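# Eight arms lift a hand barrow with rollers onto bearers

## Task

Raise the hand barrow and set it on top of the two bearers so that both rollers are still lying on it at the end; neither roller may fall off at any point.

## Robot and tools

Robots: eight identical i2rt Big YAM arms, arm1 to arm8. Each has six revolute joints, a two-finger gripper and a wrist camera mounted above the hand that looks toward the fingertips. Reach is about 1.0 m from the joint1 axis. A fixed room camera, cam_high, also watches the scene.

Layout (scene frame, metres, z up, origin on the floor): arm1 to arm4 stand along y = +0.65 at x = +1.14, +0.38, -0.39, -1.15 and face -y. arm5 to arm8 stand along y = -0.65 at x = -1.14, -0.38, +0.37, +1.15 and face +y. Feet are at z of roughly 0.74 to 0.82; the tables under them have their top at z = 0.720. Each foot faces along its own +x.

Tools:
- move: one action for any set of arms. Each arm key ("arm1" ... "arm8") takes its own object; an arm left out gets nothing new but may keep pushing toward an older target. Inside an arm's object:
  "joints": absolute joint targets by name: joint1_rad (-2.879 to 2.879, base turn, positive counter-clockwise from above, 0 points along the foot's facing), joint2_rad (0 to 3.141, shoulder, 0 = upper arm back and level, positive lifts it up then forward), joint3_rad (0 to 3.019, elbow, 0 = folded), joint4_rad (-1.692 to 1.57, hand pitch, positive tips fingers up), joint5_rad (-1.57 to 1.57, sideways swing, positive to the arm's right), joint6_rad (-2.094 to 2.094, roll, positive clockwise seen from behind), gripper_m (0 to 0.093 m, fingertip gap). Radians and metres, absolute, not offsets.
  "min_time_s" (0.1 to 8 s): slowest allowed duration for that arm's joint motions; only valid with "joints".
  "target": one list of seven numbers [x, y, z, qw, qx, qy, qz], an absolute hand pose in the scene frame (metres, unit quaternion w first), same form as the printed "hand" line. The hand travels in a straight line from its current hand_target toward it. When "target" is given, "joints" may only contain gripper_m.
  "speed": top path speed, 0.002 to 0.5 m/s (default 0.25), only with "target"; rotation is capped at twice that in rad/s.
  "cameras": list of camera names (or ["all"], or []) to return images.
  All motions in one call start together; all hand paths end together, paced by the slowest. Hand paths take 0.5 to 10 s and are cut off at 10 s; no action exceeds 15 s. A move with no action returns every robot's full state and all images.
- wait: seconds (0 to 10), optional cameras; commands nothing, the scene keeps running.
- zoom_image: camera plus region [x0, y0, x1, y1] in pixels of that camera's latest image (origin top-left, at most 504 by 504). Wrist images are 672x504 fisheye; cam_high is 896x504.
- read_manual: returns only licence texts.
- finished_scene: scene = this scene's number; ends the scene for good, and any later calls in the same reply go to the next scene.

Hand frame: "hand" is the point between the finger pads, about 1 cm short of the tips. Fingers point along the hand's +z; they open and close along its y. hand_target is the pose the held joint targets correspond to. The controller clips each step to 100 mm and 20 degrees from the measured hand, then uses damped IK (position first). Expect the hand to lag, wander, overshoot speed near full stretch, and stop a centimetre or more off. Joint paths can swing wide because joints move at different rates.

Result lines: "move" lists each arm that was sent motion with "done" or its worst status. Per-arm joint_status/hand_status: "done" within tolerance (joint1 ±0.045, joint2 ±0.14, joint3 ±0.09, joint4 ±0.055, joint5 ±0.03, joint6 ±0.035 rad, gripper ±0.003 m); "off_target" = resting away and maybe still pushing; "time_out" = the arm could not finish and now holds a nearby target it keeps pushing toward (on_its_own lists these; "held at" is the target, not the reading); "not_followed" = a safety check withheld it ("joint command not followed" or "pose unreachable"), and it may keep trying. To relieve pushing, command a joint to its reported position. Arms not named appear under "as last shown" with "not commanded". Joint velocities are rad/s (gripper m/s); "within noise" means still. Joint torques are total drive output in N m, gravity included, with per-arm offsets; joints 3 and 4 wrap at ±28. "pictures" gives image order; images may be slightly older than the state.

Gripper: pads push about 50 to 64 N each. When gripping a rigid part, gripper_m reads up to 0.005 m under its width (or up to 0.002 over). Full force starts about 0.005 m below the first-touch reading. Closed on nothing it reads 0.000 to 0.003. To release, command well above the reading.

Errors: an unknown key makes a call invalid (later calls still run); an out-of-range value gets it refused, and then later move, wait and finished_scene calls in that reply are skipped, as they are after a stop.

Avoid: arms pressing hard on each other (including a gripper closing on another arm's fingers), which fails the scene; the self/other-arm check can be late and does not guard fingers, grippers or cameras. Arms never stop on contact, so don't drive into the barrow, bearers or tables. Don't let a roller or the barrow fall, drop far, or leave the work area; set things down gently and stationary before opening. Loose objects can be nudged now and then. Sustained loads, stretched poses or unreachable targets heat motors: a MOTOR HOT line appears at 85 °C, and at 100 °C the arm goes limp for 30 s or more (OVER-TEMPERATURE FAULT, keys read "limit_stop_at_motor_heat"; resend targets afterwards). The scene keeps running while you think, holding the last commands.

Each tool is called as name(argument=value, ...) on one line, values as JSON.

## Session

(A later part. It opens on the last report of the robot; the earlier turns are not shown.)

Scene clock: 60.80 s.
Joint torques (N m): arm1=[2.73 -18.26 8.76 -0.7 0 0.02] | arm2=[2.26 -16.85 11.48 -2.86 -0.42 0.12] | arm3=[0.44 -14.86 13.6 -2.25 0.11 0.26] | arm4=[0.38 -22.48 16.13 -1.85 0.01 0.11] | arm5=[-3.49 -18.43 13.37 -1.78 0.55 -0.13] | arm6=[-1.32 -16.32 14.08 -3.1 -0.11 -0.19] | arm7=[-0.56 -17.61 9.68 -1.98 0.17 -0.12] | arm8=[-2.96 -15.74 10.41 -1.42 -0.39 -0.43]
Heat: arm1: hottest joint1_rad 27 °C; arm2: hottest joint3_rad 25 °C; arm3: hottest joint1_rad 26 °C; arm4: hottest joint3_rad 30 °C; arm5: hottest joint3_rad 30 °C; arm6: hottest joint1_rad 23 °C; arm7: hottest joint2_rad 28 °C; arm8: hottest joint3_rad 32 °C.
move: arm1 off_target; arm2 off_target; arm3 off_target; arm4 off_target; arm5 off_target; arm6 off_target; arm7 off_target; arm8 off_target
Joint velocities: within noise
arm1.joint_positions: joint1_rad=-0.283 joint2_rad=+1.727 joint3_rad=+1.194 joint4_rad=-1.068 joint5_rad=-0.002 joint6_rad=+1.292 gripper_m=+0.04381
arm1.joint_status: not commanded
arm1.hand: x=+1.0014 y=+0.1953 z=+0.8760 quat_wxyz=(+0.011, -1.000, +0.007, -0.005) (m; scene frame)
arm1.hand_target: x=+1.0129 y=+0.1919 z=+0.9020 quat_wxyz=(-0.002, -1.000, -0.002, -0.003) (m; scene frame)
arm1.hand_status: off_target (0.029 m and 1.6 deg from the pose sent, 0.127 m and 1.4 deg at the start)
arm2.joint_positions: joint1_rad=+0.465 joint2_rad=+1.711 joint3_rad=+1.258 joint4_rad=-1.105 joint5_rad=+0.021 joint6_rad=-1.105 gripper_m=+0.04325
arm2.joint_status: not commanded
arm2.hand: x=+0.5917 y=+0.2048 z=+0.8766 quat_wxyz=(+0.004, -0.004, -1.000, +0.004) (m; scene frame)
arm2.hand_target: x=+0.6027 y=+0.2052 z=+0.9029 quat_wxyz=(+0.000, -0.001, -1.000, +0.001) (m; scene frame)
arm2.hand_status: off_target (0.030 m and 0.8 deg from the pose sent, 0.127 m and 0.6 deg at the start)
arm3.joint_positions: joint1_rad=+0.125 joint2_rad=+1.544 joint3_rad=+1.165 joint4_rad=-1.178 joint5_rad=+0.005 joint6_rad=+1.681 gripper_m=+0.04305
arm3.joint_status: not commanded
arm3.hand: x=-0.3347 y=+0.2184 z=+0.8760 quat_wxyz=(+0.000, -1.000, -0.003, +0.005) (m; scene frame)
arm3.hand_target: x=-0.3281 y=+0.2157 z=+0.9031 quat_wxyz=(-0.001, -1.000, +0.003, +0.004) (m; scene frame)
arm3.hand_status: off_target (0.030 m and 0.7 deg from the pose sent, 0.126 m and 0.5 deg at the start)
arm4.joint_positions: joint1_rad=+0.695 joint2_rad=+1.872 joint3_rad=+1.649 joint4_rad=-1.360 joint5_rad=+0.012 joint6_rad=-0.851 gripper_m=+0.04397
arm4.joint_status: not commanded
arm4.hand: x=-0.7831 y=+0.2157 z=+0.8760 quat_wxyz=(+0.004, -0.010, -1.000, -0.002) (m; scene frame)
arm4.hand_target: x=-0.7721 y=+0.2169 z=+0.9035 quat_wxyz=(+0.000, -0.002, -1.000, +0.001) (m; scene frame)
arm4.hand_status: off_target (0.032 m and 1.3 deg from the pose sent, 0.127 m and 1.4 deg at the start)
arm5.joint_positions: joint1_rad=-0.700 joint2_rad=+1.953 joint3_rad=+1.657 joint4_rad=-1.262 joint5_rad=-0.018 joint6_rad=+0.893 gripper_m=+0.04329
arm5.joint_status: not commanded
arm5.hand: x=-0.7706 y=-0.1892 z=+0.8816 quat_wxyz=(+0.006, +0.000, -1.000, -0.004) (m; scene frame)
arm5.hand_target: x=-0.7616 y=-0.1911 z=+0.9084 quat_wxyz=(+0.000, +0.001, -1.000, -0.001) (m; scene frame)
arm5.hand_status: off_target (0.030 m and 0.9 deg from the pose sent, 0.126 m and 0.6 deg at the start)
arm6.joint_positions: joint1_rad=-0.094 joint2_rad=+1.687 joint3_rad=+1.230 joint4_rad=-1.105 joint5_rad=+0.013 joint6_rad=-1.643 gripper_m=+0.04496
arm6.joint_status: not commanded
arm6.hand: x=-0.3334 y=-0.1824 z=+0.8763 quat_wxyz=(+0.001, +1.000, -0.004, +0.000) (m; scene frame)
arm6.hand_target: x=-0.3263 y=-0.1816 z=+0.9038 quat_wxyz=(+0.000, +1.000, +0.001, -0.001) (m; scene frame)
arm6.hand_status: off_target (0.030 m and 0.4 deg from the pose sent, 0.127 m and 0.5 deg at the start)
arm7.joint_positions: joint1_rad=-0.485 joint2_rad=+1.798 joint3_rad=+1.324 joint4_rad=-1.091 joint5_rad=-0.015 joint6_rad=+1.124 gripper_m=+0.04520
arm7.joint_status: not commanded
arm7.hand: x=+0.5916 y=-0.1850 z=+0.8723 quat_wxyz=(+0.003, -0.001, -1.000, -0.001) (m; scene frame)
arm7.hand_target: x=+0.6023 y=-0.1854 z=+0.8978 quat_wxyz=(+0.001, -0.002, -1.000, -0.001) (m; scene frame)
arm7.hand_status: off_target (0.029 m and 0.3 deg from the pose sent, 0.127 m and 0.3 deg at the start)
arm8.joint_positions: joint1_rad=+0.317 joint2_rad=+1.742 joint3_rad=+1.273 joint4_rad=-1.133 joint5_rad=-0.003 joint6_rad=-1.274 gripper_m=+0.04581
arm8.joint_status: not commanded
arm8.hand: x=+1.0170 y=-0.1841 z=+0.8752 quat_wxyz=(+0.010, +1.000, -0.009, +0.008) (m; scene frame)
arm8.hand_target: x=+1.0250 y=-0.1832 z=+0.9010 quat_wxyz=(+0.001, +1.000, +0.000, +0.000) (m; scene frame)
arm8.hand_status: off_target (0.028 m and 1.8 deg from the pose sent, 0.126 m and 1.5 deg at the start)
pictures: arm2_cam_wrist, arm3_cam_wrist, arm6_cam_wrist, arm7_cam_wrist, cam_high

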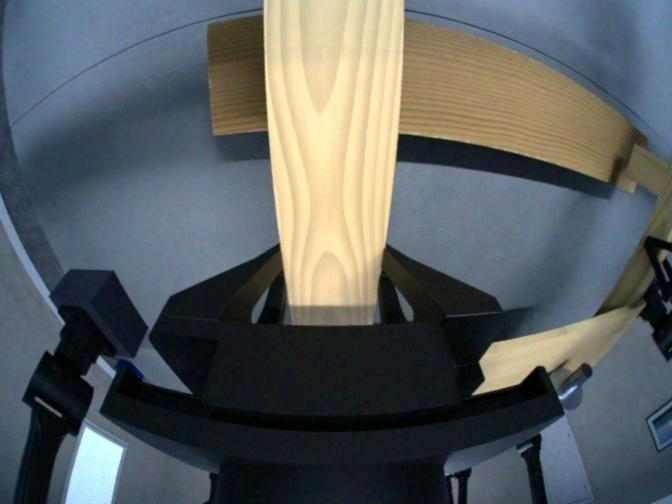

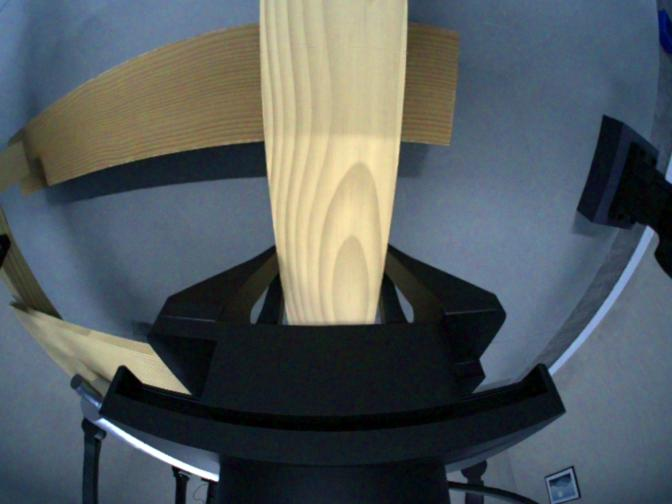

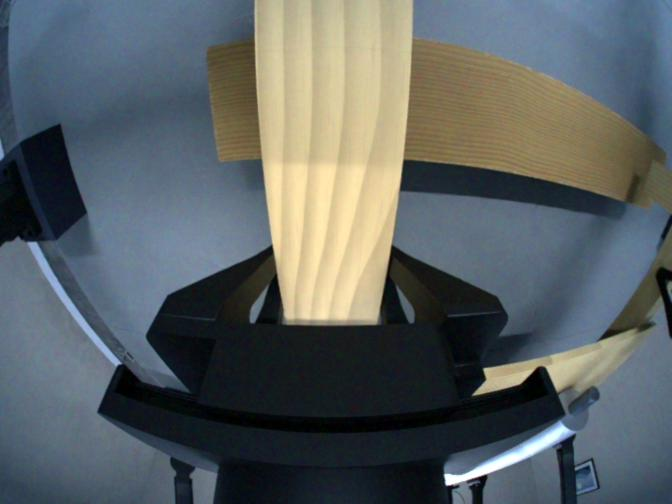

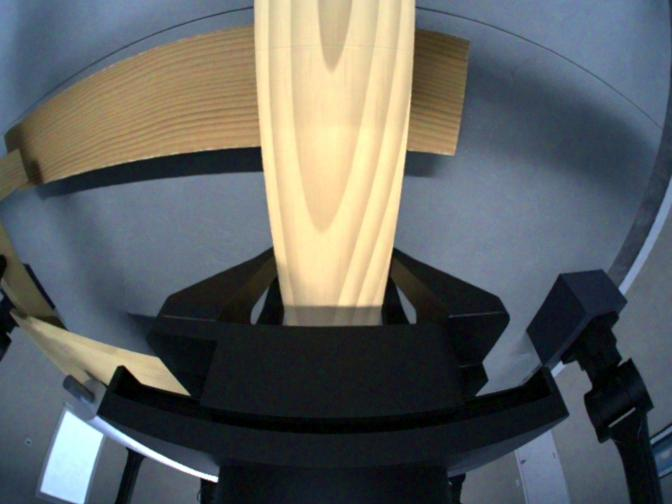

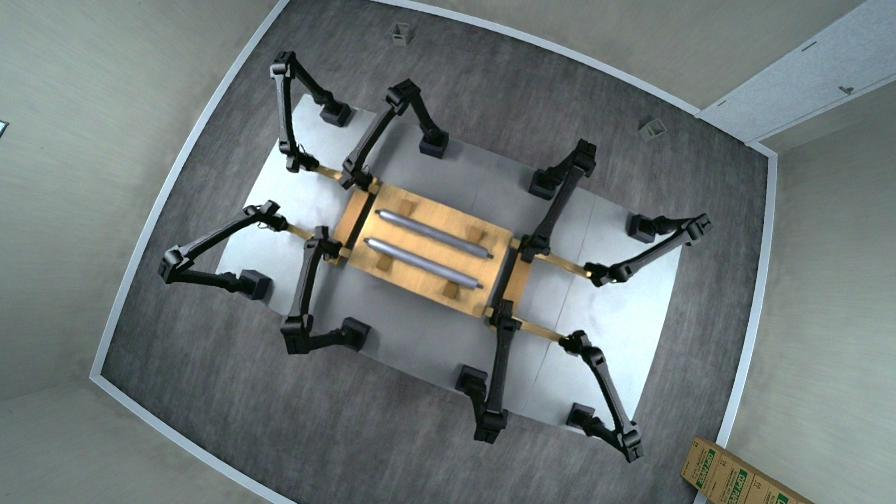

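move(arm1={"target": [1.013, 0.194, 0.859, 0, 1, 0, 0], "speed": 0.04}, arm2={"target": [0.604, 0.206, 0.861, 0, 0, 1, 0], "speed": 0.04}, arm3={"target": [-0.3235, 0.217, 0.861, 0, 1, 0, 0], "speed": 0.04}, arm4={"target": [-0.770, 0.217, 0.861, 0, 0, 1, 0], "speed": 0.04}, arm5={"target": [-0.760, -0.191, 0.866, 0, 0, 1, 0], "speed": 0.04}, arm6={"target": [-0.324, -0.182, 0.8615, 0, 1, 0, 0], "speed": 0.04}, arm7={"target": [0.603, -0.186, 0.8565, 0, 0, 1, 0], "speed": 0.04}, arm8={"target": [1.0255, -0.183, 0.8585, 0, 1, 0, 0], "speed": 0.04}, cameras=["arm2_cam_wrist", "arm6_cam_wrist", "arm3_cam_wrist", "arm7_cam_wrist"])

zoom_image(camera="arm2_cam_wrist", region=[572, 80, 672, 240])

zoom_image(camera="arm3_cam_wrist", region=[0, 80, 100, 240])

zoom_image(camera="arm6_cam_wrist", region=[572, 100, 672, 260])

zoom_image(camera="arm7_cam_wrist", region=[0, 80, 100, 240])

Scene clock: 64.87 s.
Joint torques (N m): arm1=[2.26 -16.5 7.69 -0.18 0.23 -0.05] | arm2=[1.08 -17.32 8.06 -0.95 -0.5 -0.03] | arm3=[0.03 -14.51 9.54 -0.24 -0.26 0.13] | arm4=[0.38 -22.83 10.59 0.34 -0.03 0.01] | arm5=[-2.96 -18.2 9.58 -0.05 0.6 -0.06] | arm6=[-0.73 -15.09 10.82 -1.06 -0.06 -0.05] | arm7=[0.32 -17.96 6.67 -0.12 0.28 -0.05] | arm8=[-2.2 -13.98 9.43 -0.69 -0.32 -0.25]
Heat: arm1: hottest joint1_rad 27 °C; arm2: hottest joint3_rad 26 °C; arm3: hottest joint1_rad 26 °C; arm4: hottest joint3_rad 30 °C; arm5: hottest joint3_rad 30 °C; arm6: hottest joint1_rad 23 °C; arm7: hottest joint2_rad 28 °C; arm8: hottest joint2_rad 31 °C.
move: arm1 off_target; arm2 off_target; arm3 done; arm4 done; arm5 done; arm6 done; arm7 off_target; arm8 off_target
Joint velocities: within noise
arm1.joint_positions: joint1_rad=-0.266 joint2_rad=+1.758 joint3_rad=+1.145 joint4_rad=-0.976 joint5_rad=+0.001 joint6_rad=+1.307 gripper_m=+0.04381
arm1.joint_status: not commanded
arm1.hand: x=+1.0092 y=+0.1953 z=+0.8463 quat_wxyz=(+0.005, -1.000, +0.006, -0.002) (m; scene frame)
arm1.hand_target: x=+1.0158 y=+0.1938 z=+0.8583 quat_wxyz=(+0.001, -1.000, -0.001, +0.000) (m; scene frame)
arm1.hand_status: off_target (0.013 m and 1.0 deg from the pose sent, 0.021 m and 1.6 deg at the start)
arm2.joint_positions: joint1_rad=+0.479 joint2_rad=+1.757 joint3_rad=+1.244 joint4_rad=-1.050 joint5_rad=+0.023 joint6_rad=-1.092 gripper_m=+0.04325
arm2.joint_status: not commanded
arm2.hand: x=+0.5999 y=+0.2036 z=+0.8504 quat_wxyz=(+0.006, -0.003, -1.000, +0.002) (m; scene frame)
arm2.hand_target: x=+0.6042 y=+0.2059 z=+0.8617 quat_wxyz=(+0.000, +0.000, -1.000, +0.001) (m; scene frame)
arm2.hand_status: off_target (0.012 m and 0.8 deg from the pose sent, 0.020 m and 0.8 deg at the start)
arm3.joint_positions: joint1_rad=+0.142 joint2_rad=+1.576 joint3_rad=+1.138 joint4_rad=-1.118 joint5_rad=+0.005 joint6_rad=+1.698 gripper_m=+0.04305
arm3.joint_status: not commanded
arm3.hand: x=-0.3270 y=+0.2165 z=+0.8529 quat_wxyz=(+0.000, -1.000, -0.003, +0.005) (m; scene frame)
arm3.hand_target: x=-0.3216 y=+0.2181 z=+0.8608 quat_wxyz=(+0.001, -1.000, -0.002, +0.000) (m; scene frame)
arm3.hand_status: done (0.009 m and 0.7 deg from the pose sent, 0.019 m and 0.7 deg at the start)
arm4.joint_positions: joint1_rad=+0.704 joint2_rad=+1.901 joint3_rad=+1.635 joint4_rad=-1.317 joint5_rad=+0.012 joint6_rad=-0.844 gripper_m=+0.04397
arm4.joint_status: not commanded
arm4.hand: x=-0.7751 y=+0.2147 z=+0.8548 quat_wxyz=(+0.004, -0.008, -1.000, -0.002) (m; scene frame)
arm4.hand_target: x=-0.7682 y=+0.2198 z=+0.8612 quat_wxyz=(+0.000, +0.003, -1.000, +0.000) (m; scene frame)
arm4.hand_status: done (0.008 m and 1.1 deg from the pose sent, 0.020 m and 1.3 deg at the start)
arm5.joint_positions: joint1_rad=-0.711 joint2_rad=+1.982 joint3_rad=+1.641 joint4_rad=-1.216 joint5_rad=-0.018 joint6_rad=+0.884 gripper_m=+0.04329
arm5.joint_status: not commanded
arm5.hand: x=-0.7629 y=-0.1900 z=+0.8593 quat_wxyz=(+0.006, +0.000, -1.000, -0.004) (m; scene frame)
arm5.hand_target: x=-0.7594 y=-0.1920 z=+0.8657 quat_wxyz=(+0.000, -0.001, -1.000, +0.000) (m; scene frame)
arm5.hand_status: done (0.007 m and 0.8 deg from the pose sent, 0.019 m and 0.9 deg at the start)
arm6.joint_positions: joint1_rad=-0.113 joint2_rad=+1.716 joint3_rad=+1.201 joint4_rad=-1.042 joint5_rad=+0.013 joint6_rad=-1.662 gripper_m=+0.04496
arm6.joint_status: not commanded
arm6.hand: x=-0.3249 y=-0.1820 z=+0.8531 quat_wxyz=(-0.001, +1.000, -0.004, +0.000) (m; scene frame)
arm6.hand_target: x=-0.3211 y=-0.1827 z=+0.8611 quat_wxyz=(+0.000, +1.000, -0.003, +0.000) (m; scene frame)
arm6.hand_status: done (0.008 m and 0.5 deg from the pose sent, 0.018 m and 0.4 deg at the start)
arm7.joint_positions: joint1_rad=-0.499 joint2_rad=+1.846 joint3_rad=+1.311 joint4_rad=-1.039 joint5_rad=-0.015 joint6_rad=+1.109 gripper_m=+0.04520
arm7.joint_status: not commanded
arm7.hand: x=+0.5998 y=-0.1850 z=+0.8447 quat_wxyz=(+0.004, +0.000, -1.000, +0.002) (m; scene frame)
arm7.hand_target: x=+0.6040 y=-0.1868 z=+0.8561 quat_wxyz=(+0.000, +0.000, -1.000, +0.000) (m; scene frame)
arm7.hand_status: off_target (0.012 m and 0.6 deg from the pose sent, 0.020 m and 0.3 deg at the start)
arm8.joint_positions: joint1_rad=+0.302 joint2_rad=+1.768 joint3_rad=+1.222 joint4_rad=-1.042 joint5_rad=-0.005 joint6_rad=-1.291 gripper_m=+0.04581
arm8.joint_status: not commanded
arm8.hand: x=+1.0245 y=-0.1833 z=+0.8460 quat_wxyz=(+0.004, +1.000, -0.008, +0.005) (m; scene frame)
arm8.hand_target: x=+1.0287 y=-0.1822 z=+0.8585 quat_wxyz=(+0.000, +1.000, -0.003, +0.000) (m; scene frame)
arm8.hand_status: off_target (0.013 m and 1.2 deg from the pose sent, 0.019 m and 1.8 deg at the start)
pictures: arm2_cam_wrist, arm3_cam_wrist, arm6_cam_wrist, arm7_cam_wrist

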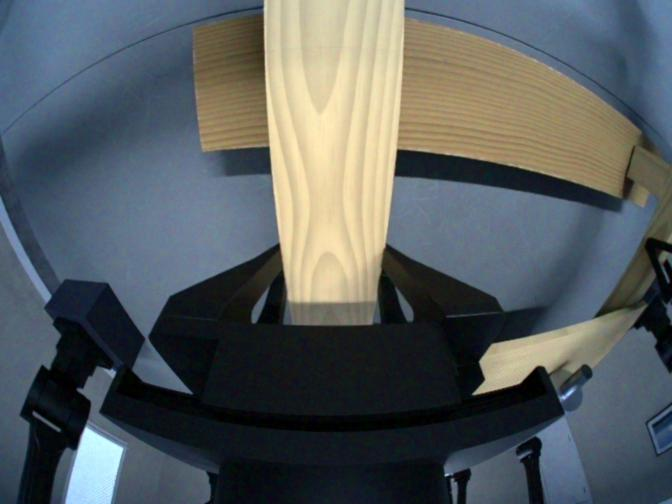

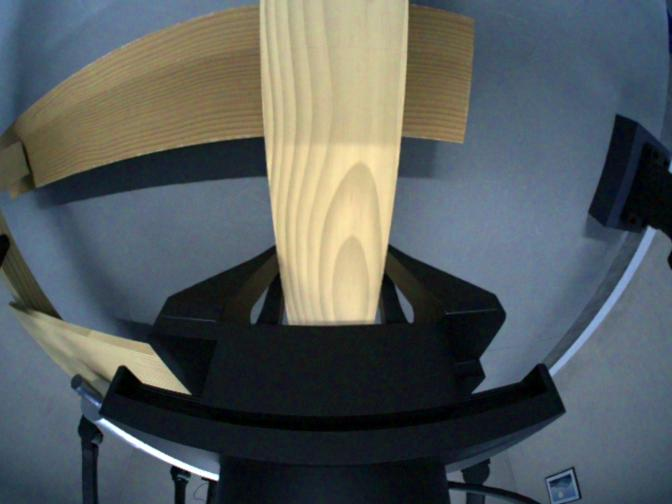

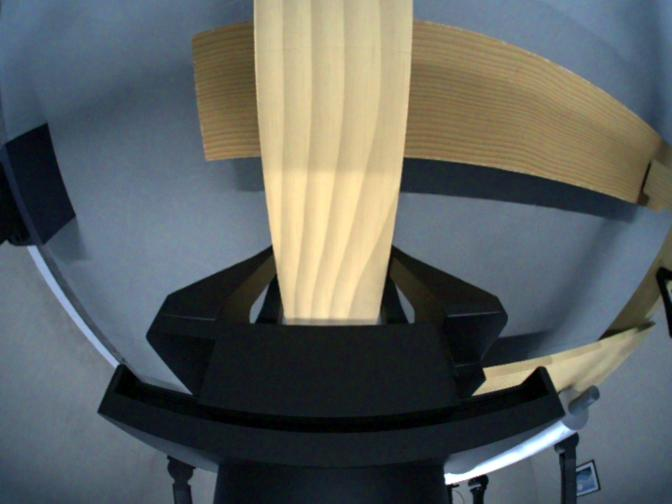

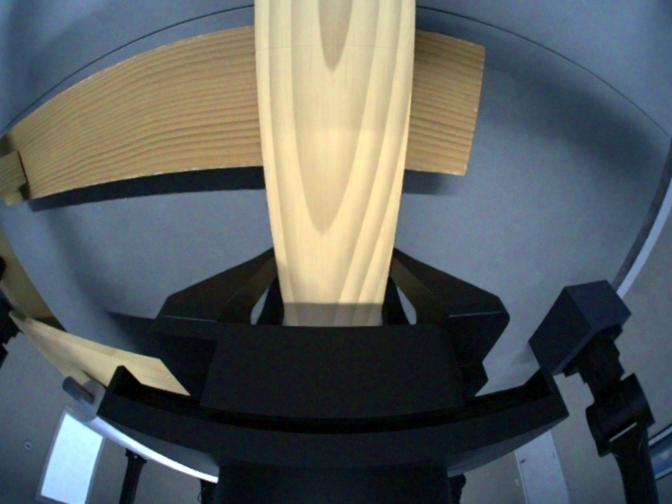

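Scaled by 3.150 from the camera's 672x504 image, which has a finer 960x720 frame.

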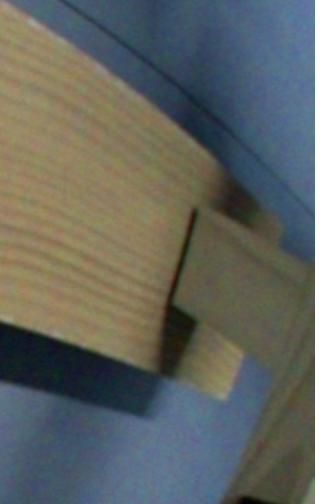

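Scaled by 3.150 from the camera's 672x504 image, which has a finer 960x720 frame.

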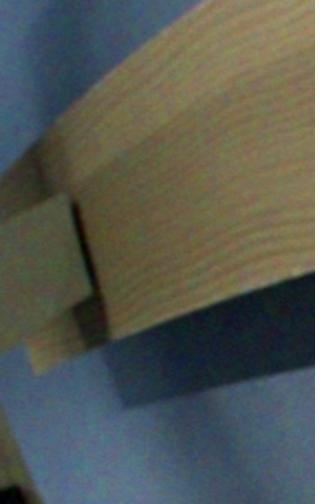

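Scaled by 3.150 from the camera's 672x504 image, which has a finer 960x720 frame.

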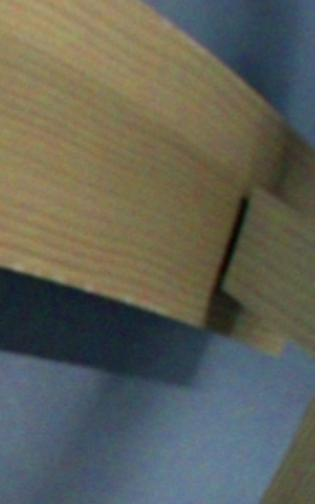

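Scaled by 3.150 from the camera's 672x504 image, which has a finer 960x720 frame.

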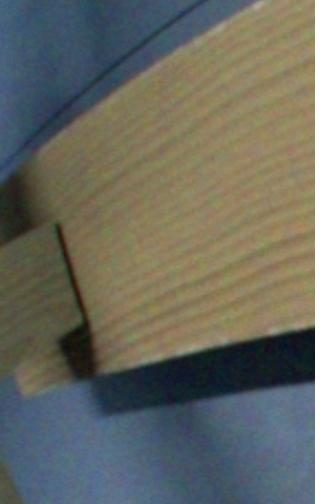

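move(arm1={"target": [1.012, 0.194, 0.833, 0, 1, 0, 0], "speed": 0.02}, arm2={"target": [0.601, 0.206, 0.835, 0, 0, 1, 0], "speed": 0.02}, arm3={"target": [-0.325, 0.217, 0.832, 0, 1, 0, 0], "speed": 0.02}, arm4={"target": [-0.772, 0.217, 0.832, 0, 0, 1, 0], "speed": 0.02}, arm5={"target": [-0.7615, -0.191, 0.838, 0, 0, 1, 0], "speed": 0.02}, arm6={"target": [-0.324, -0.182, 0.833, 0, 1, 0, 0], "speed": 0.02}, arm7={"target": [0.601, -0.186, 0.830, 0, 0, 1, 0], "speed": 0.02}, arm8={"target": [1.0265, -0.183, 0.832, 0, 1, 0, 0], "speed": 0.02}, cameras=["cam_high", "arm2_cam_wrist", "arm6_cam_wrist", "arm3_cam_wrist", "arm7_cam_wrist"])

zoom_image(camera="arm2_cam_wrist", region=[572, 80, 672, 240])

zoom_image(camera="arm3_cam_wrist", region=[0, 80, 100, 240])

zoom_image(camera="arm6_cam_wrist", region=[572, 100, 672, 260])

zoom_image(camera="arm7_cam_wrist", region=[0, 80, 100, 240])

Scene clock: 67.90 s.
Joint torques (N m): arm1=[1.73 -13.74 6.31 1.24 0.18 -0.1] | arm2=[0.5 -15.09 6.3 0.76 -0.53 -0.09] | arm3=[-0.62 -12.16 7.25 1.44 -0.16 0.09] | arm4=[-0.26 -21.07 8.35 1.36 0.07 0] | arm5=[-2.67 -16.91 7.95 0.83 0.6 -0.03] | arm6=[-0.44 -12.34 8.85 0.61 -0.06 -0.05] | arm7=[0.85 -15.21 5.33 1.24 0.24 0.01] | arm8=[-1.67 -11.58 7.34 0.99 -0.32 -0.26]
Heat: arm1: hottest joint1_rad 27 °C; arm2: hottest joint3_rad 26 °C; arm3: hottest joint3_rad 27 °C; arm4: hottest joint3_rad 30 °C; arm5: hottest joint3_rad 30 °C; arm6: hottest joint1_rad 23 °C; arm7: hottest joint2_rad 28 °C; arm8: hottest joint2_rad 31 °C.
move: arm1 done; arm2 done; arm3 off_target; arm4 off_target; arm5 off_target; arm6 off_target; arm7 done; arm8 done
Joint velocities: within noise
arm1.joint_positions: joint1_rad=-0.264 joint2_rad=+1.762 joint3_rad=+1.137 joint4_rad=-0.962 joint5_rad=+0.003 joint6_rad=+1.307 gripper_m=+0.04381
arm1.joint_status: not commanded
arm1.hand: x=+1.0098 y=+0.1958 z=+0.8418 quat_wxyz=(+0.005, -1.000, +0.006, -0.001) (m; scene frame)
arm1.hand_target: x=+1.0133 y=+0.1971 z=+0.8334 quat_wxyz=(+0.006, -1.000, -0.001, -0.001) (m; scene frame)
arm1.hand_status: done (0.009 m and 0.9 deg from the pose sent, 0.014 m and 1.0 deg at the start)
arm2.joint_positions: joint1_rad=+0.477 joint2_rad=+1.760 joint3_rad=+1.232 joint4_rad=-1.030 joint5_rad=+0.023 joint6_rad=-1.092 gripper_m=+0.04325
arm2.joint_status: not commanded
arm2.hand: x=+0.5989 y=+0.2039 z=+0.8450 quat_wxyz=(+0.005, -0.004, -1.000, +0.004) (m; scene frame)
arm2.hand_target: x=+0.5990 y=+0.2083 z=+0.8356 quat_wxyz=(+0.002, -0.001, -1.000, -0.005) (m; scene frame)
arm2.hand_status: done (0.010 m and 0.8 deg from the pose sent, 0.016 m and 0.8 deg at the start)
arm3.joint_positions: joint1_rad=+0.140 joint2_rad=+1.582 joint3_rad=+1.122 joint4_rad=-1.094 joint5_rad=+0.002 joint6_rad=+1.696 gripper_m=+0.04305
arm3.joint_status: not commanded
arm3.hand: x=-0.3273 y=+0.2171 z=+0.8451 quat_wxyz=(-0.001, -1.000, -0.003, +0.003) (m; scene frame)
arm3.hand_target: x=-0.3261 y=+0.2200 z=+0.8325 quat_wxyz=(+0.006, -1.000, +0.000, +0.001) (m; scene frame)
arm3.hand_status: off_target (0.013 m and 0.5 deg from the pose sent, 0.021 m and 0.7 deg at the start)
arm4.joint_positions: joint1_rad=+0.703 joint2_rad=+1.901 joint3_rad=+1.611 joint4_rad=-1.283 joint5_rad=+0.006 joint6_rad=-0.844 gripper_m=+0.04397
arm4.joint_status: not commanded
arm4.hand: x=-0.7751 y=+0.2151 z=+0.8458 quat_wxyz=(-0.001, -0.009, -1.000, -0.001) (m; scene frame)
arm4.hand_target: x=-0.7740 y=+0.2188 z=+0.8325 quat_wxyz=(+0.002, -0.001, -1.000, -0.005) (m; scene frame)
arm4.hand_status: off_target (0.014 m and 1.0 deg from the pose sent, 0.023 m and 1.1 deg at the start)
arm5.joint_positions: joint1_rad=-0.711 joint2_rad=+1.985 joint3_rad=+1.623 joint4_rad=-1.189 joint5_rad=-0.018 joint6_rad=+0.884 gripper_m=+0.04330
arm5.joint_status: not commanded
arm5.hand: x=-0.7631 y=-0.1904 z=+0.8510 quat_wxyz=(+0.004, +0.000, -1.000, -0.007) (m; scene frame)
arm5.hand_target: x=-0.7633 y=-0.1931 z=+0.8395 quat_wxyz=(+0.003, +0.000, -1.000, +0.003) (m; scene frame)
arm5.hand_status: off_target (0.013 m and 0.9 deg from the pose sent, 0.021 m and 0.8 deg at the start)
arm6.joint_positions: joint1_rad=-0.113 joint2_rad=+1.722 joint3_rad=+1.189 joint4_rad=-1.019 joint5_rad=+0.013 joint6_rad=-1.662 gripper_m=+0.04496
arm6.joint_status: not commanded
arm6.hand: x=-0.3250 y=-0.1822 z=+0.8463 quat_wxyz=(-0.004, +1.000, -0.004, +0.000) (m; scene frame)
arm6.hand_target: x=-0.3243 y=-0.1851 z=+0.8339 quat_wxyz=(+0.005, +1.000, +0.000, -0.001) (m; scene frame)
arm6.hand_status: off_target (0.013 m and 0.6 deg from the pose sent, 0.020 m and 0.5 deg at the start)
arm7.joint_positions: joint1_rad=-0.499 joint2_rad=+1.849 joint3_rad=+1.301 joint4_rad=-1.022 joint5_rad=-0.015 joint6_rad=+1.110 gripper_m=+0.04520
arm7.joint_status: not commanded
arm7.hand: x=+0.5995 y=-0.1859 z=+0.8397 quat_wxyz=(+0.004, -0.001, -1.000, +0.001) (m; scene frame)
arm7.hand_target: x=+0.5995 y=-0.1889 z=+0.8307 quat_wxyz=(+0.003, -0.001, -1.000, +0.005) (m; scene frame)
arm7.hand_status: done (0.010 m and 0.4 deg from the pose sent, 0.015 m and 0.6 deg at the start)
arm8.joint_positions: joint1_rad=+0.303 joint2_rad=+1.773 joint3_rad=+1.215 joint4_rad=-1.027 joint5_rad=-0.005 joint6_rad=-1.291 gripper_m=+0.04581
arm8.joint_status: not commanded
arm8.hand: x=+1.0239 y=-0.1835 z=+0.8414 quat_wxyz=(+0.002, +1.000, -0.008, +0.004) (m; scene frame)
arm8.hand_target: x=+1.0264 y=-0.1857 z=+0.8321 quat_wxyz=(+0.005, +1.000, +0.001, +0.001) (m; scene frame)
arm8.hand_status: done (0.010 m and 1.0 deg from the pose sent, 0.014 m and 1.2 deg at the start)
pictures: arm2_cam_wrist, arm3_cam_wrist, arm6_cam_wrist, arm7_cam_wrist, cam_high

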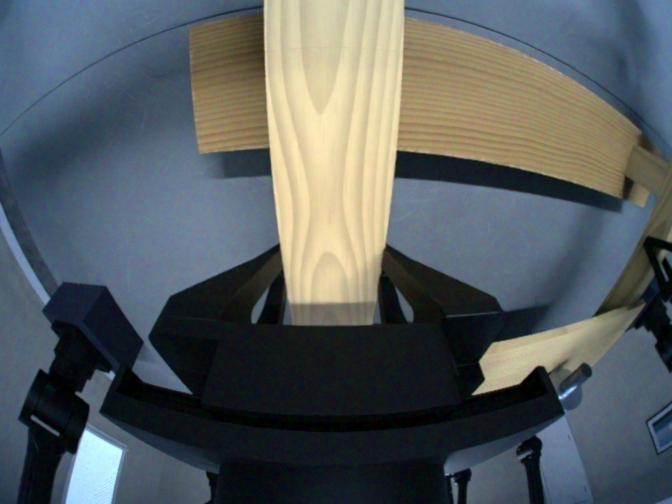

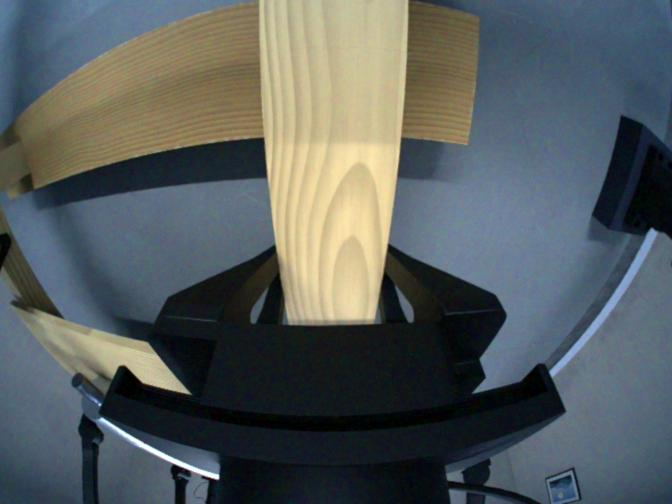

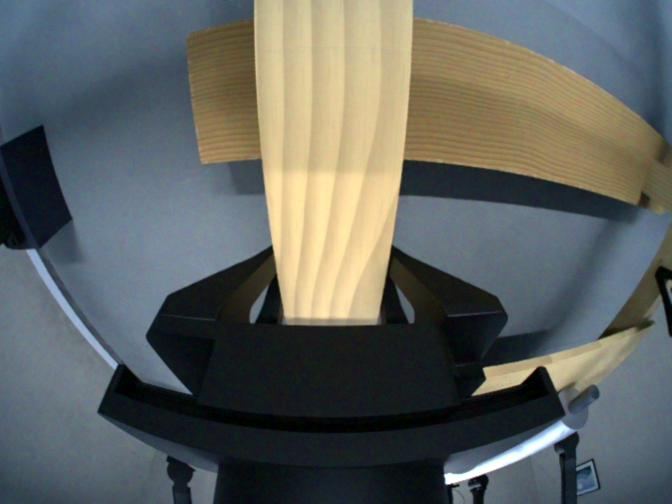

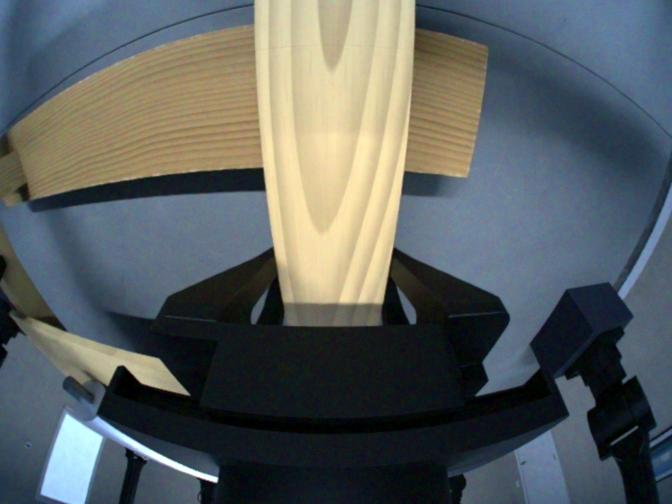

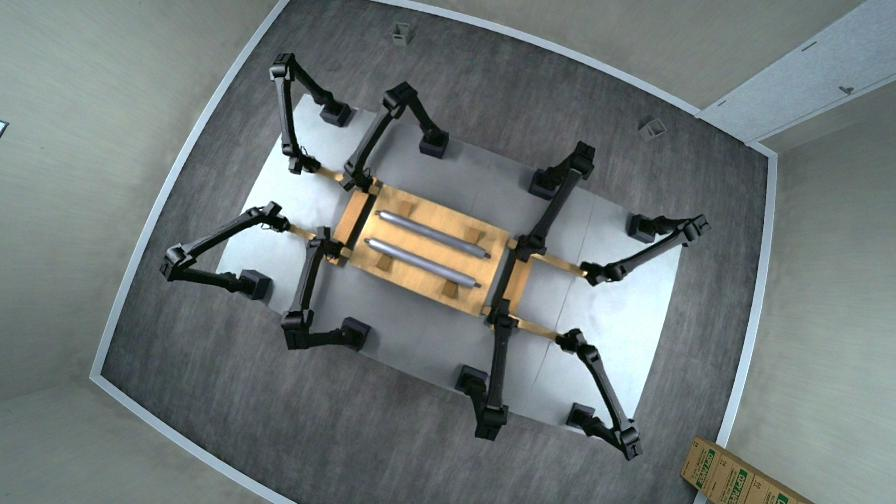

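Scaled by 3.150 from the camera's 672x504 image, which has a finer 960x720 frame.

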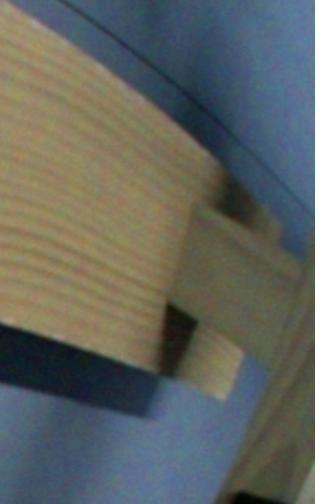

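Scaled by 3.150 from the camera's 672x504 image, which has a finer 960x720 frame.

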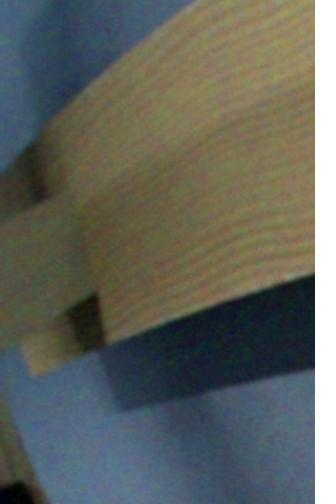

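Scaled by 3.150 from the camera's 672x504 image, which has a finer 960x720 frame.

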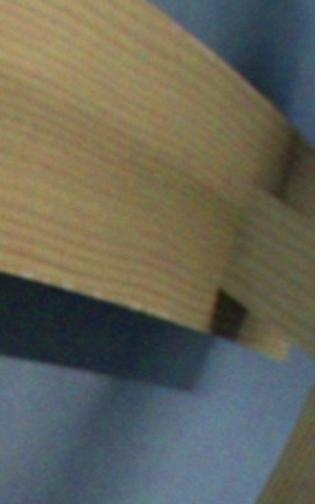

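Scaled by 3.150 from the camera's 672x504 image, which has a finer 960x720 frame.

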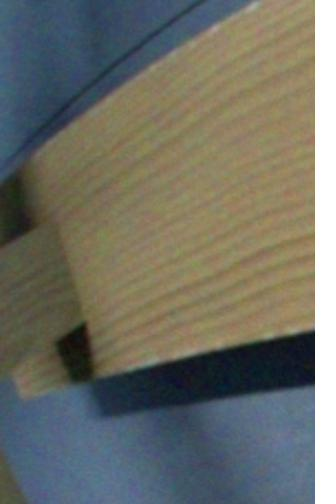

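move(arm1={"joints": {"gripper_m": 0.09}}, arm2={"joints": {"gripper_m": 0.09}}, arm3={"joints": {"gripper_m": 0.09}}, arm4={"joints": {"gripper_m": 0.09}}, arm5={"joints": {"gripper_m": 0.09}}, arm6={"joints": {"gripper_m": 0.09}}, arm7={"joints": {"gripper_m": 0.09}}, arm8={"joints": {"gripper_m": 0.09}}, cameras=["cam_high"])

Scene clock: 69.30 s.
Joint torques (N m): arm1=[1.73 -13.63 7.31 0.85 0.2 -0.1] | arm2=[0.56 -15.21 6.8 0.58 -0.24 -0.07] | arm3=[-0.32 -12.34 7.41 1.17 -0.08 0.1] | arm4=[-0.62 -20.84 9.32 1.13 0.09 -0.01] | arm5=[-2.37 -16.91 8.47 0.8 0.22 -0.03] | arm6=[-0.56 -12.45 8.9 0.59 -0.05 -0.04] | arm7=[0.85 -15.21 5.96 1.14 0.12 0.02] | arm8=[-1.79 -11.46 9.35 0.57 -0.12 -0.16]
Heat: arm1: hottest joint1_rad 27 °C; arm2: hottest joint3_rad 26 °C; arm3: hottest joint3_rad 27 °C; arm4: hottest joint3_rad 30 °C; arm5: hottest joint3_rad 30 °C; arm6: hottest joint1_rad 23 °C; arm7: hottest joint2_rad 28 °C; arm8: hottest joint2_rad 31 °C.
move: arm1 done; arm2 done; arm3 done; arm4 done; arm5 done; arm6 done; arm7 done; arm8 done
Joint velocities: within noise
arm1.joint_positions: joint1_rad=-0.264 joint2_rad=+1.762 joint3_rad=+1.125 joint4_rad=-0.953 joint5_rad=+0.000 joint6_rad=+1.307 gripper_m=+0.08994
arm1.joint_status: all done
arm1.hand: x=+1.0113 y=+0.1990 z=+0.8380 quat_wxyz=(+0.006, -1.000, +0.006, -0.003) (m; scene frame)
arm1.hand_target: x=+1.0137 y=+0.1967 z=+0.8336 quat_wxyz=(+0.005, -1.000, -0.001, -0.002) (m; scene frame)
arm1.hand_status: not commanded
arm2.joint_positions: joint1_rad=+0.479 joint2_rad=+1.762 joint3_rad=+1.226 joint4_rad=-1.030 joint5_rad=+0.015 joint6_rad=-1.092 gripper_m=+0.08989
arm2.joint_status: all done
arm2.hand: x=+0.5995 y=+0.2074 z=+0.8422 quat_wxyz=(+0.003, -0.003, -1.000, -0.001) (m; scene frame)
arm2.hand_target: x=+0.5993 y=+0.2089 z=+0.8348 quat_wxyz=(+0.003, +0.000, -1.000, -0.006) (m; scene frame)
arm2.hand_status: not commanded
arm3.joint_positions: joint1_rad=+0.145 joint2_rad=+1.582 joint3_rad=+1.121 joint4_rad=-1.086 joint5_rad=-0.008 joint6_rad=+1.696 gripper_m=+0.08988
arm3.joint_status: all done
arm3.hand: x=-0.3233 y=+0.2164 z=+0.8446 quat_wxyz=(-0.003, -1.000, -0.006, -0.003) (m; scene frame)
arm3.hand_target: x=-0.3226 y=+0.2201 z=+0.8330 quat_wxyz=(+0.005, -1.000, -0.002, -0.004) (m; scene frame)
arm3.hand_status: not commanded
arm4.joint_positions: joint1_rad=+0.700 joint2_rad=+1.901 joint3_rad=+1.598 joint4_rad=-1.278 joint5_rad=+0.009 joint6_rad=-0.844 gripper_m=+0.08992
arm4.joint_status: all done
arm4.hand: x=-0.7789 y=+0.2161 z=+0.8413 quat_wxyz=(+0.003, -0.011, -1.000, -0.003) (m; scene frame)
arm4.hand_target: x=-0.7759 y=+0.2175 z=+0.8323 quat_wxyz=(+0.003, -0.003, -1.000, -0.004) (m; scene frame)
arm4.hand_status: not commanded
arm5.joint_positions: joint1_rad=-0.705 joint2_rad=+1.987 joint3_rad=+1.615 joint4_rad=-1.189 joint5_rad=-0.007 joint6_rad=+0.884 gripper_m=+0.08991
arm5.joint_status: all done
arm5.hand: x=-0.7665 y=-0.1917 z=+0.8473 quat_wxyz=(+0.003, +0.003, -1.000, +0.000) (m; scene frame)
arm5.hand_target: x=-0.7664 y=-0.1912 z=+0.8383 quat_wxyz=(+0.004, +0.003, -1.000, +0.004) (m; scene frame)
arm5.hand_status: not commanded
arm6.joint_positions: joint1_rad=-0.113 joint2_rad=+1.722 joint3_rad=+1.189 joint4_rad=-1.016 joint5_rad=+0.013 joint6_rad=-1.662 gripper_m=+0.08993
arm6.joint_status: all done
arm6.hand: x=-0.3249 y=-0.1814 z=+0.8463 quat_wxyz=(-0.005, +1.000, -0.004, +0.000) (m; scene frame)
arm6.hand_target: x=-0.3243 y=-0.1848 z=+0.8340 quat_wxyz=(+0.004, +1.000, +0.000, +0.000) (m; scene frame)
arm6.hand_status: not commanded
arm7.joint_positions: joint1_rad=-0.496 joint2_rad=+1.849 joint3_rad=+1.292 joint4_rad=-1.021 joint5_rad=-0.012 joint6_rad=+1.110 gripper_m=+0.08985
arm7.joint_status: all done
arm7.hand: x=+0.5969 y=-0.1888 z=+0.8367 quat_wxyz=(+0.004, +0.001, -1.000, +0.005) (m; scene frame)
arm7.hand_target: x=+0.5982 y=-0.1881 z=+0.8309 quat_wxyz=(+0.002, +0.001, -1.000, +0.005) (m; scene frame)
arm7.hand_status: not commanded
arm8.joint_positions: joint1_rad=+0.306 joint2_rad=+1.773 joint3_rad=+1.189 joint4_rad=-1.018 joint5_rad=-0.009 joint6_rad=-1.300 gripper_m=+0.08988
arm8.joint_status: all done
arm8.hand: x=+1.0243 y=-0.1932 z=+0.8330 quat_wxyz=(+0.011, +1.000, -0.002, +0.004) (m; scene frame)
arm8.hand_target: x=+1.0252 y=-0.1865 z=+0.8321 quat_wxyz=(+0.005, +1.000, +0.002, +0.002) (m; scene frame)
arm8.hand_status: not commanded
pictures: cam_high

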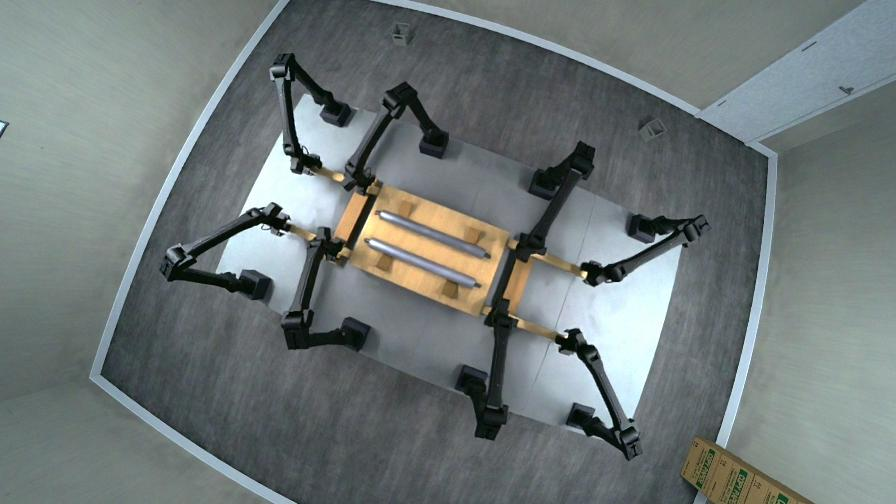

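move(arm1={"target": [1.010, 0.192, 0.94, 0, 1, 0, 0], "speed": 0.12}, arm2={"target": [0.5995, 0.202, 0.94, 0, 0, 1, 0], "speed": 0.12}, arm3={"target": [-0.325, 0.212, 0.94, 0, 1, 0, 0], "speed": 0.12}, arm4={"target": [-0.776, 0.211, 0.94, 0, 0, 1, 0], "speed": 0.12}, arm5={"target": [-0.764, -0.186, 0.94, 0, 0, 1, 0], "speed": 0.12}, arm6={"target": [-0.325, -0.178, 0.94, 0, 1, 0, 0], "speed": 0.12}, arm7={"target": [0.598, -0.184, 0.94, 0, 0, 1, 0], "speed": 0.12}, arm8={"target": [1.0245, -0.184, 0.94, 0, 1, 0, 0], "speed": 0.12}, cameras=["cam_high", "arm2_cam_wrist", "arm6_cam_wrist"])

Scene clock: 71.70 s.
Joint torques (N m): arm1=[1.2 -14.45 11.62 0.14 0.26 -0.13] | arm2=[0.44 -16.38 11.12 -0.18 -0.25 -0.12] | arm3=[-1.03 -13.27 13.87 -0.01 0.28 0.1] | arm4=[-0.85 -21.48 15.39 -0.14 0.1 -0.03] | arm5=[-3.02 -18.02 12.19 -0.03 0.22 0.05] | arm6=[-0.03 -13.86 15.53 -0.44 -0.05 -0.01] | arm7=[0.85 -16.91 10.48 -0.09 0.11 0.05] | arm8=[-1.96 -12.98 14.05 -0.44 -0.14 -0.14]
Heat: arm1: hottest joint1_rad 27 °C; arm2: hottest joint3_rad 26 °C; arm3: hottest joint3_rad 27 °C; arm4: hottest joint3_rad 30 °C; arm5: hottest joint3_rad 30 °C; arm6: hottest joint1_rad 23 °C; arm7: hottest joint2_rad 28 °C; arm8: hottest joint2_rad 31 °C.
move: arm1 off_target; arm2 off_target; arm3 off_target; arm4 off_target; arm5 off_target; arm6 off_target; arm7 off_target; arm8 off_target
Joint velocities: within noise
arm1.joint_positions: joint1_rad=-0.264 joint2_rad=+1.650 joint3_rad=+1.223 joint4_rad=-1.193 joint5_rad=+0.000 joint6_rad=+1.307 gripper_m=+0.08996
arm1.joint_status: not commanded
arm1.hand: x=+1.0133 y=+0.2072 z=+0.9205 quat_wxyz=(+0.021, -1.000, +0.006, -0.007) (m; scene frame)
arm1.hand_target: x=+1.0099 y=+0.1916 z=+0.9398 quat_wxyz=(-0.001, -1.000, +0.000, +0.000) (m; scene frame)
arm1.hand_status: off_target (0.025 m and 2.6 deg from the pose sent, 0.102 m and 1.0 deg at the start)
arm2.joint_positions: joint1_rad=+0.477 joint2_rad=+1.676 joint3_rad=+1.331 joint4_rad=-1.262 joint5_rad=+0.014 joint6_rad=-1.092 gripper_m=+0.08992
arm2.joint_status: not commanded
arm2.hand: x=+0.5941 y=+0.2151 z=+0.9192 quat_wxyz=(+0.011, -0.003, -1.000, -0.019) (m; scene frame)
arm2.hand_target: x=+0.5990 y=+0.2016 z=+0.9397 quat_wxyz=(+0.000, -0.001, -1.000, +0.000) (m; scene frame)
arm2.hand_status: off_target (0.025 m and 2.6 deg from the pose sent, 0.098 m and 0.5 deg at the start)
arm3.joint_positions: joint1_rad=+0.145 joint2_rad=+1.513 joint3_rad=+1.248 joint4_rad=-1.334 joint5_rad=-0.007 joint6_rad=+1.696 gripper_m=+0.08991
arm3.joint_status: not commanded
arm3.hand: x=-0.3248 y=+0.2277 z=+0.9189 quat_wxyz=(+0.022, -1.000, -0.006, +0.001) (m; scene frame)
arm3.hand_target: x=-0.3252 y=+0.2122 z=+0.9395 quat_wxyz=(+0.001, -1.000, +0.000, +0.001) (m; scene frame)
arm3.hand_status: off_target (0.026 m and 2.6 deg from the pose sent, 0.096 m and 0.8 deg at the start)
arm4.joint_positions: joint1_rad=+0.695 joint2_rad=+1.861 joint3_rad=+1.749 joint4_rad=-1.499 joint5_rad=+0.009 joint6_rad=-0.855 gripper_m=+0.08994
arm4.joint_status: not commanded
arm4.hand: x=-0.7856 y=+0.2189 z=+0.9196 quat_wxyz=(+0.013, -0.007, -1.000, -0.014) (m; scene frame)
arm4.hand_target: x=-0.7778 y=+0.2090 z=+0.9395 quat_wxyz=(+0.000, -0.002, -1.000, +0.000) (m; scene frame)
arm4.hand_status: off_target (0.024 m and 2.4 deg from the pose sent, 0.099 m and 1.3 deg at the start)
arm5.joint_positions: joint1_rad=-0.703 joint2_rad=+1.938 joint3_rad=+1.743 joint4_rad=-1.394 joint5_rad=-0.007 joint6_rad=+0.884 gripper_m=+0.08994
arm5.joint_status: not commanded
arm5.hand: x=-0.7695 y=-0.1935 z=+0.9222 quat_wxyz=(+0.012, +0.003, -1.000, +0.012) (m; scene frame)
arm5.hand_target: x=-0.7642 y=-0.1848 z=+0.9400 quat_wxyz=(+0.000, +0.001, -1.000, -0.001) (m; scene frame)
arm5.hand_status: off_target (0.020 m and 1.9 deg from the pose sent, 0.093 m and 0.4 deg at the start)
arm6.joint_positions: joint1_rad=-0.113 joint2_rad=+1.638 joint3_rad=+1.287 joint4_rad=-1.259 joint5_rad=+0.013 joint6_rad=-1.662 gripper_m=+0.08997
arm6.joint_status: not commanded
arm6.hand: x=-0.3254 y=-0.1968 z=+0.9187 quat_wxyz=(+0.025, +1.000, -0.003, -0.003) (m; scene frame)
arm6.hand_target: x=-0.3250 y=-0.1782 z=+0.9401 quat_wxyz=(+0.000, +1.000, +0.000, +0.000) (m; scene frame)
arm6.hand_status: off_target (0.028 m and 2.9 deg from the pose sent, 0.094 m and 0.7 deg at the start)
arm7.joint_positions: joint1_rad=-0.496 joint2_rad=+1.755 joint3_rad=+1.376 joint4_rad=-1.245 joint5_rad=-0.012 joint6_rad=+1.110 gripper_m=+0.08989
arm7.joint_status: not commanded
arm7.hand: x=+0.5903 y=-0.2005 z=+0.9120 quat_wxyz=(+0.014, +0.000, -1.000, +0.026) (m; scene frame)
arm7.hand_target: x=+0.5978 y=-0.1843 z=+0.9396 quat_wxyz=(+0.000, +0.000, -1.000, +0.000) (m; scene frame)
arm7.hand_status: off_target (0.033 m and 3.4 deg from the pose sent, 0.103 m and 0.7 deg at the start)
arm8.joint_positions: joint1_rad=+0.309 joint2_rad=+1.678 joint3_rad=+1.295 joint4_rad=-1.254 joint5_rad=-0.009 joint6_rad=-1.300 gripper_m=+0.08992
arm8.joint_status: not commanded
arm8.hand: x=+1.0241 y=-0.2018 z=+0.9131 quat_wxyz=(+0.028, +1.000, +0.000, +0.009) (m; scene frame)
arm8.hand_target: x=+1.0231 y=-0.1846 z=+0.9395 quat_wxyz=(+0.000, +1.000, +0.001, +0.000) (m; scene frame)
arm8.hand_status: off_target (0.032 m and 3.4 deg from the pose sent, 0.107 m and 1.4 deg at the start)
pictures: arm2_cam_wrist, arm6_cam_wrist, cam_high

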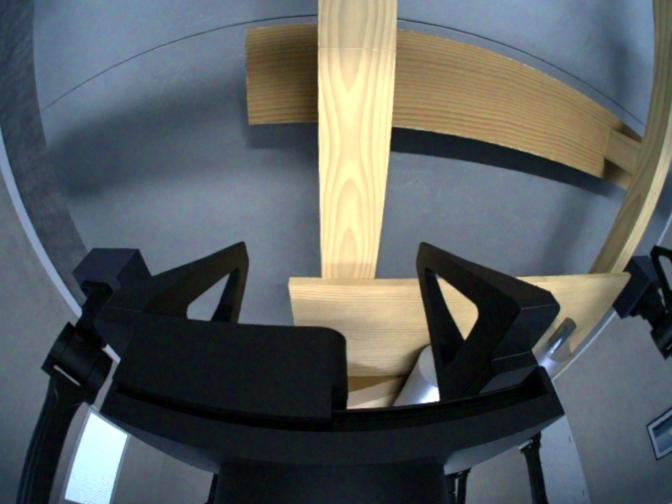

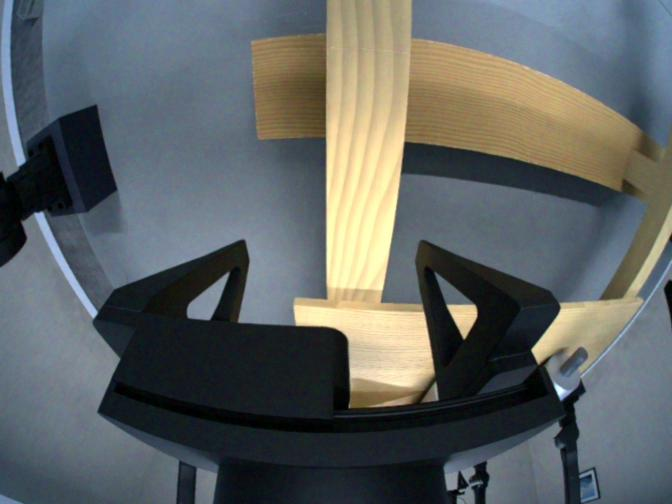

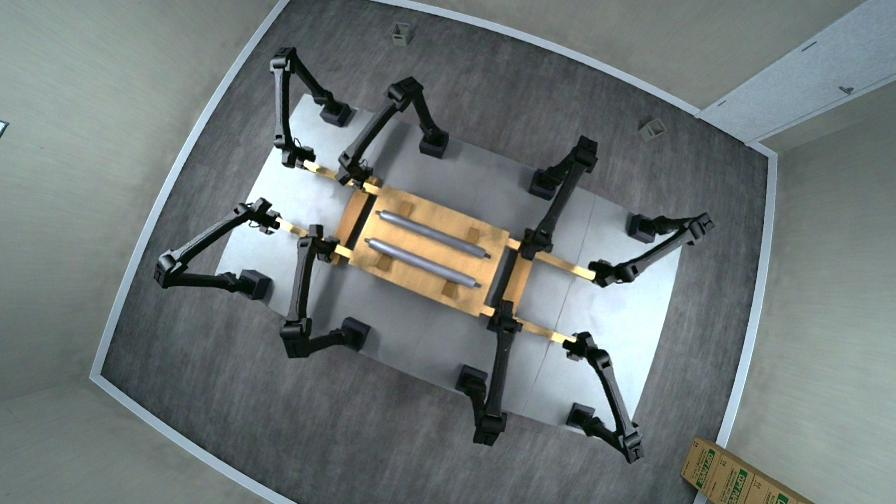

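Barrow is on both bearers with both rollers resting on it and all arms clear.

finished_scene(scene=2)

The scene is finished: the task was done.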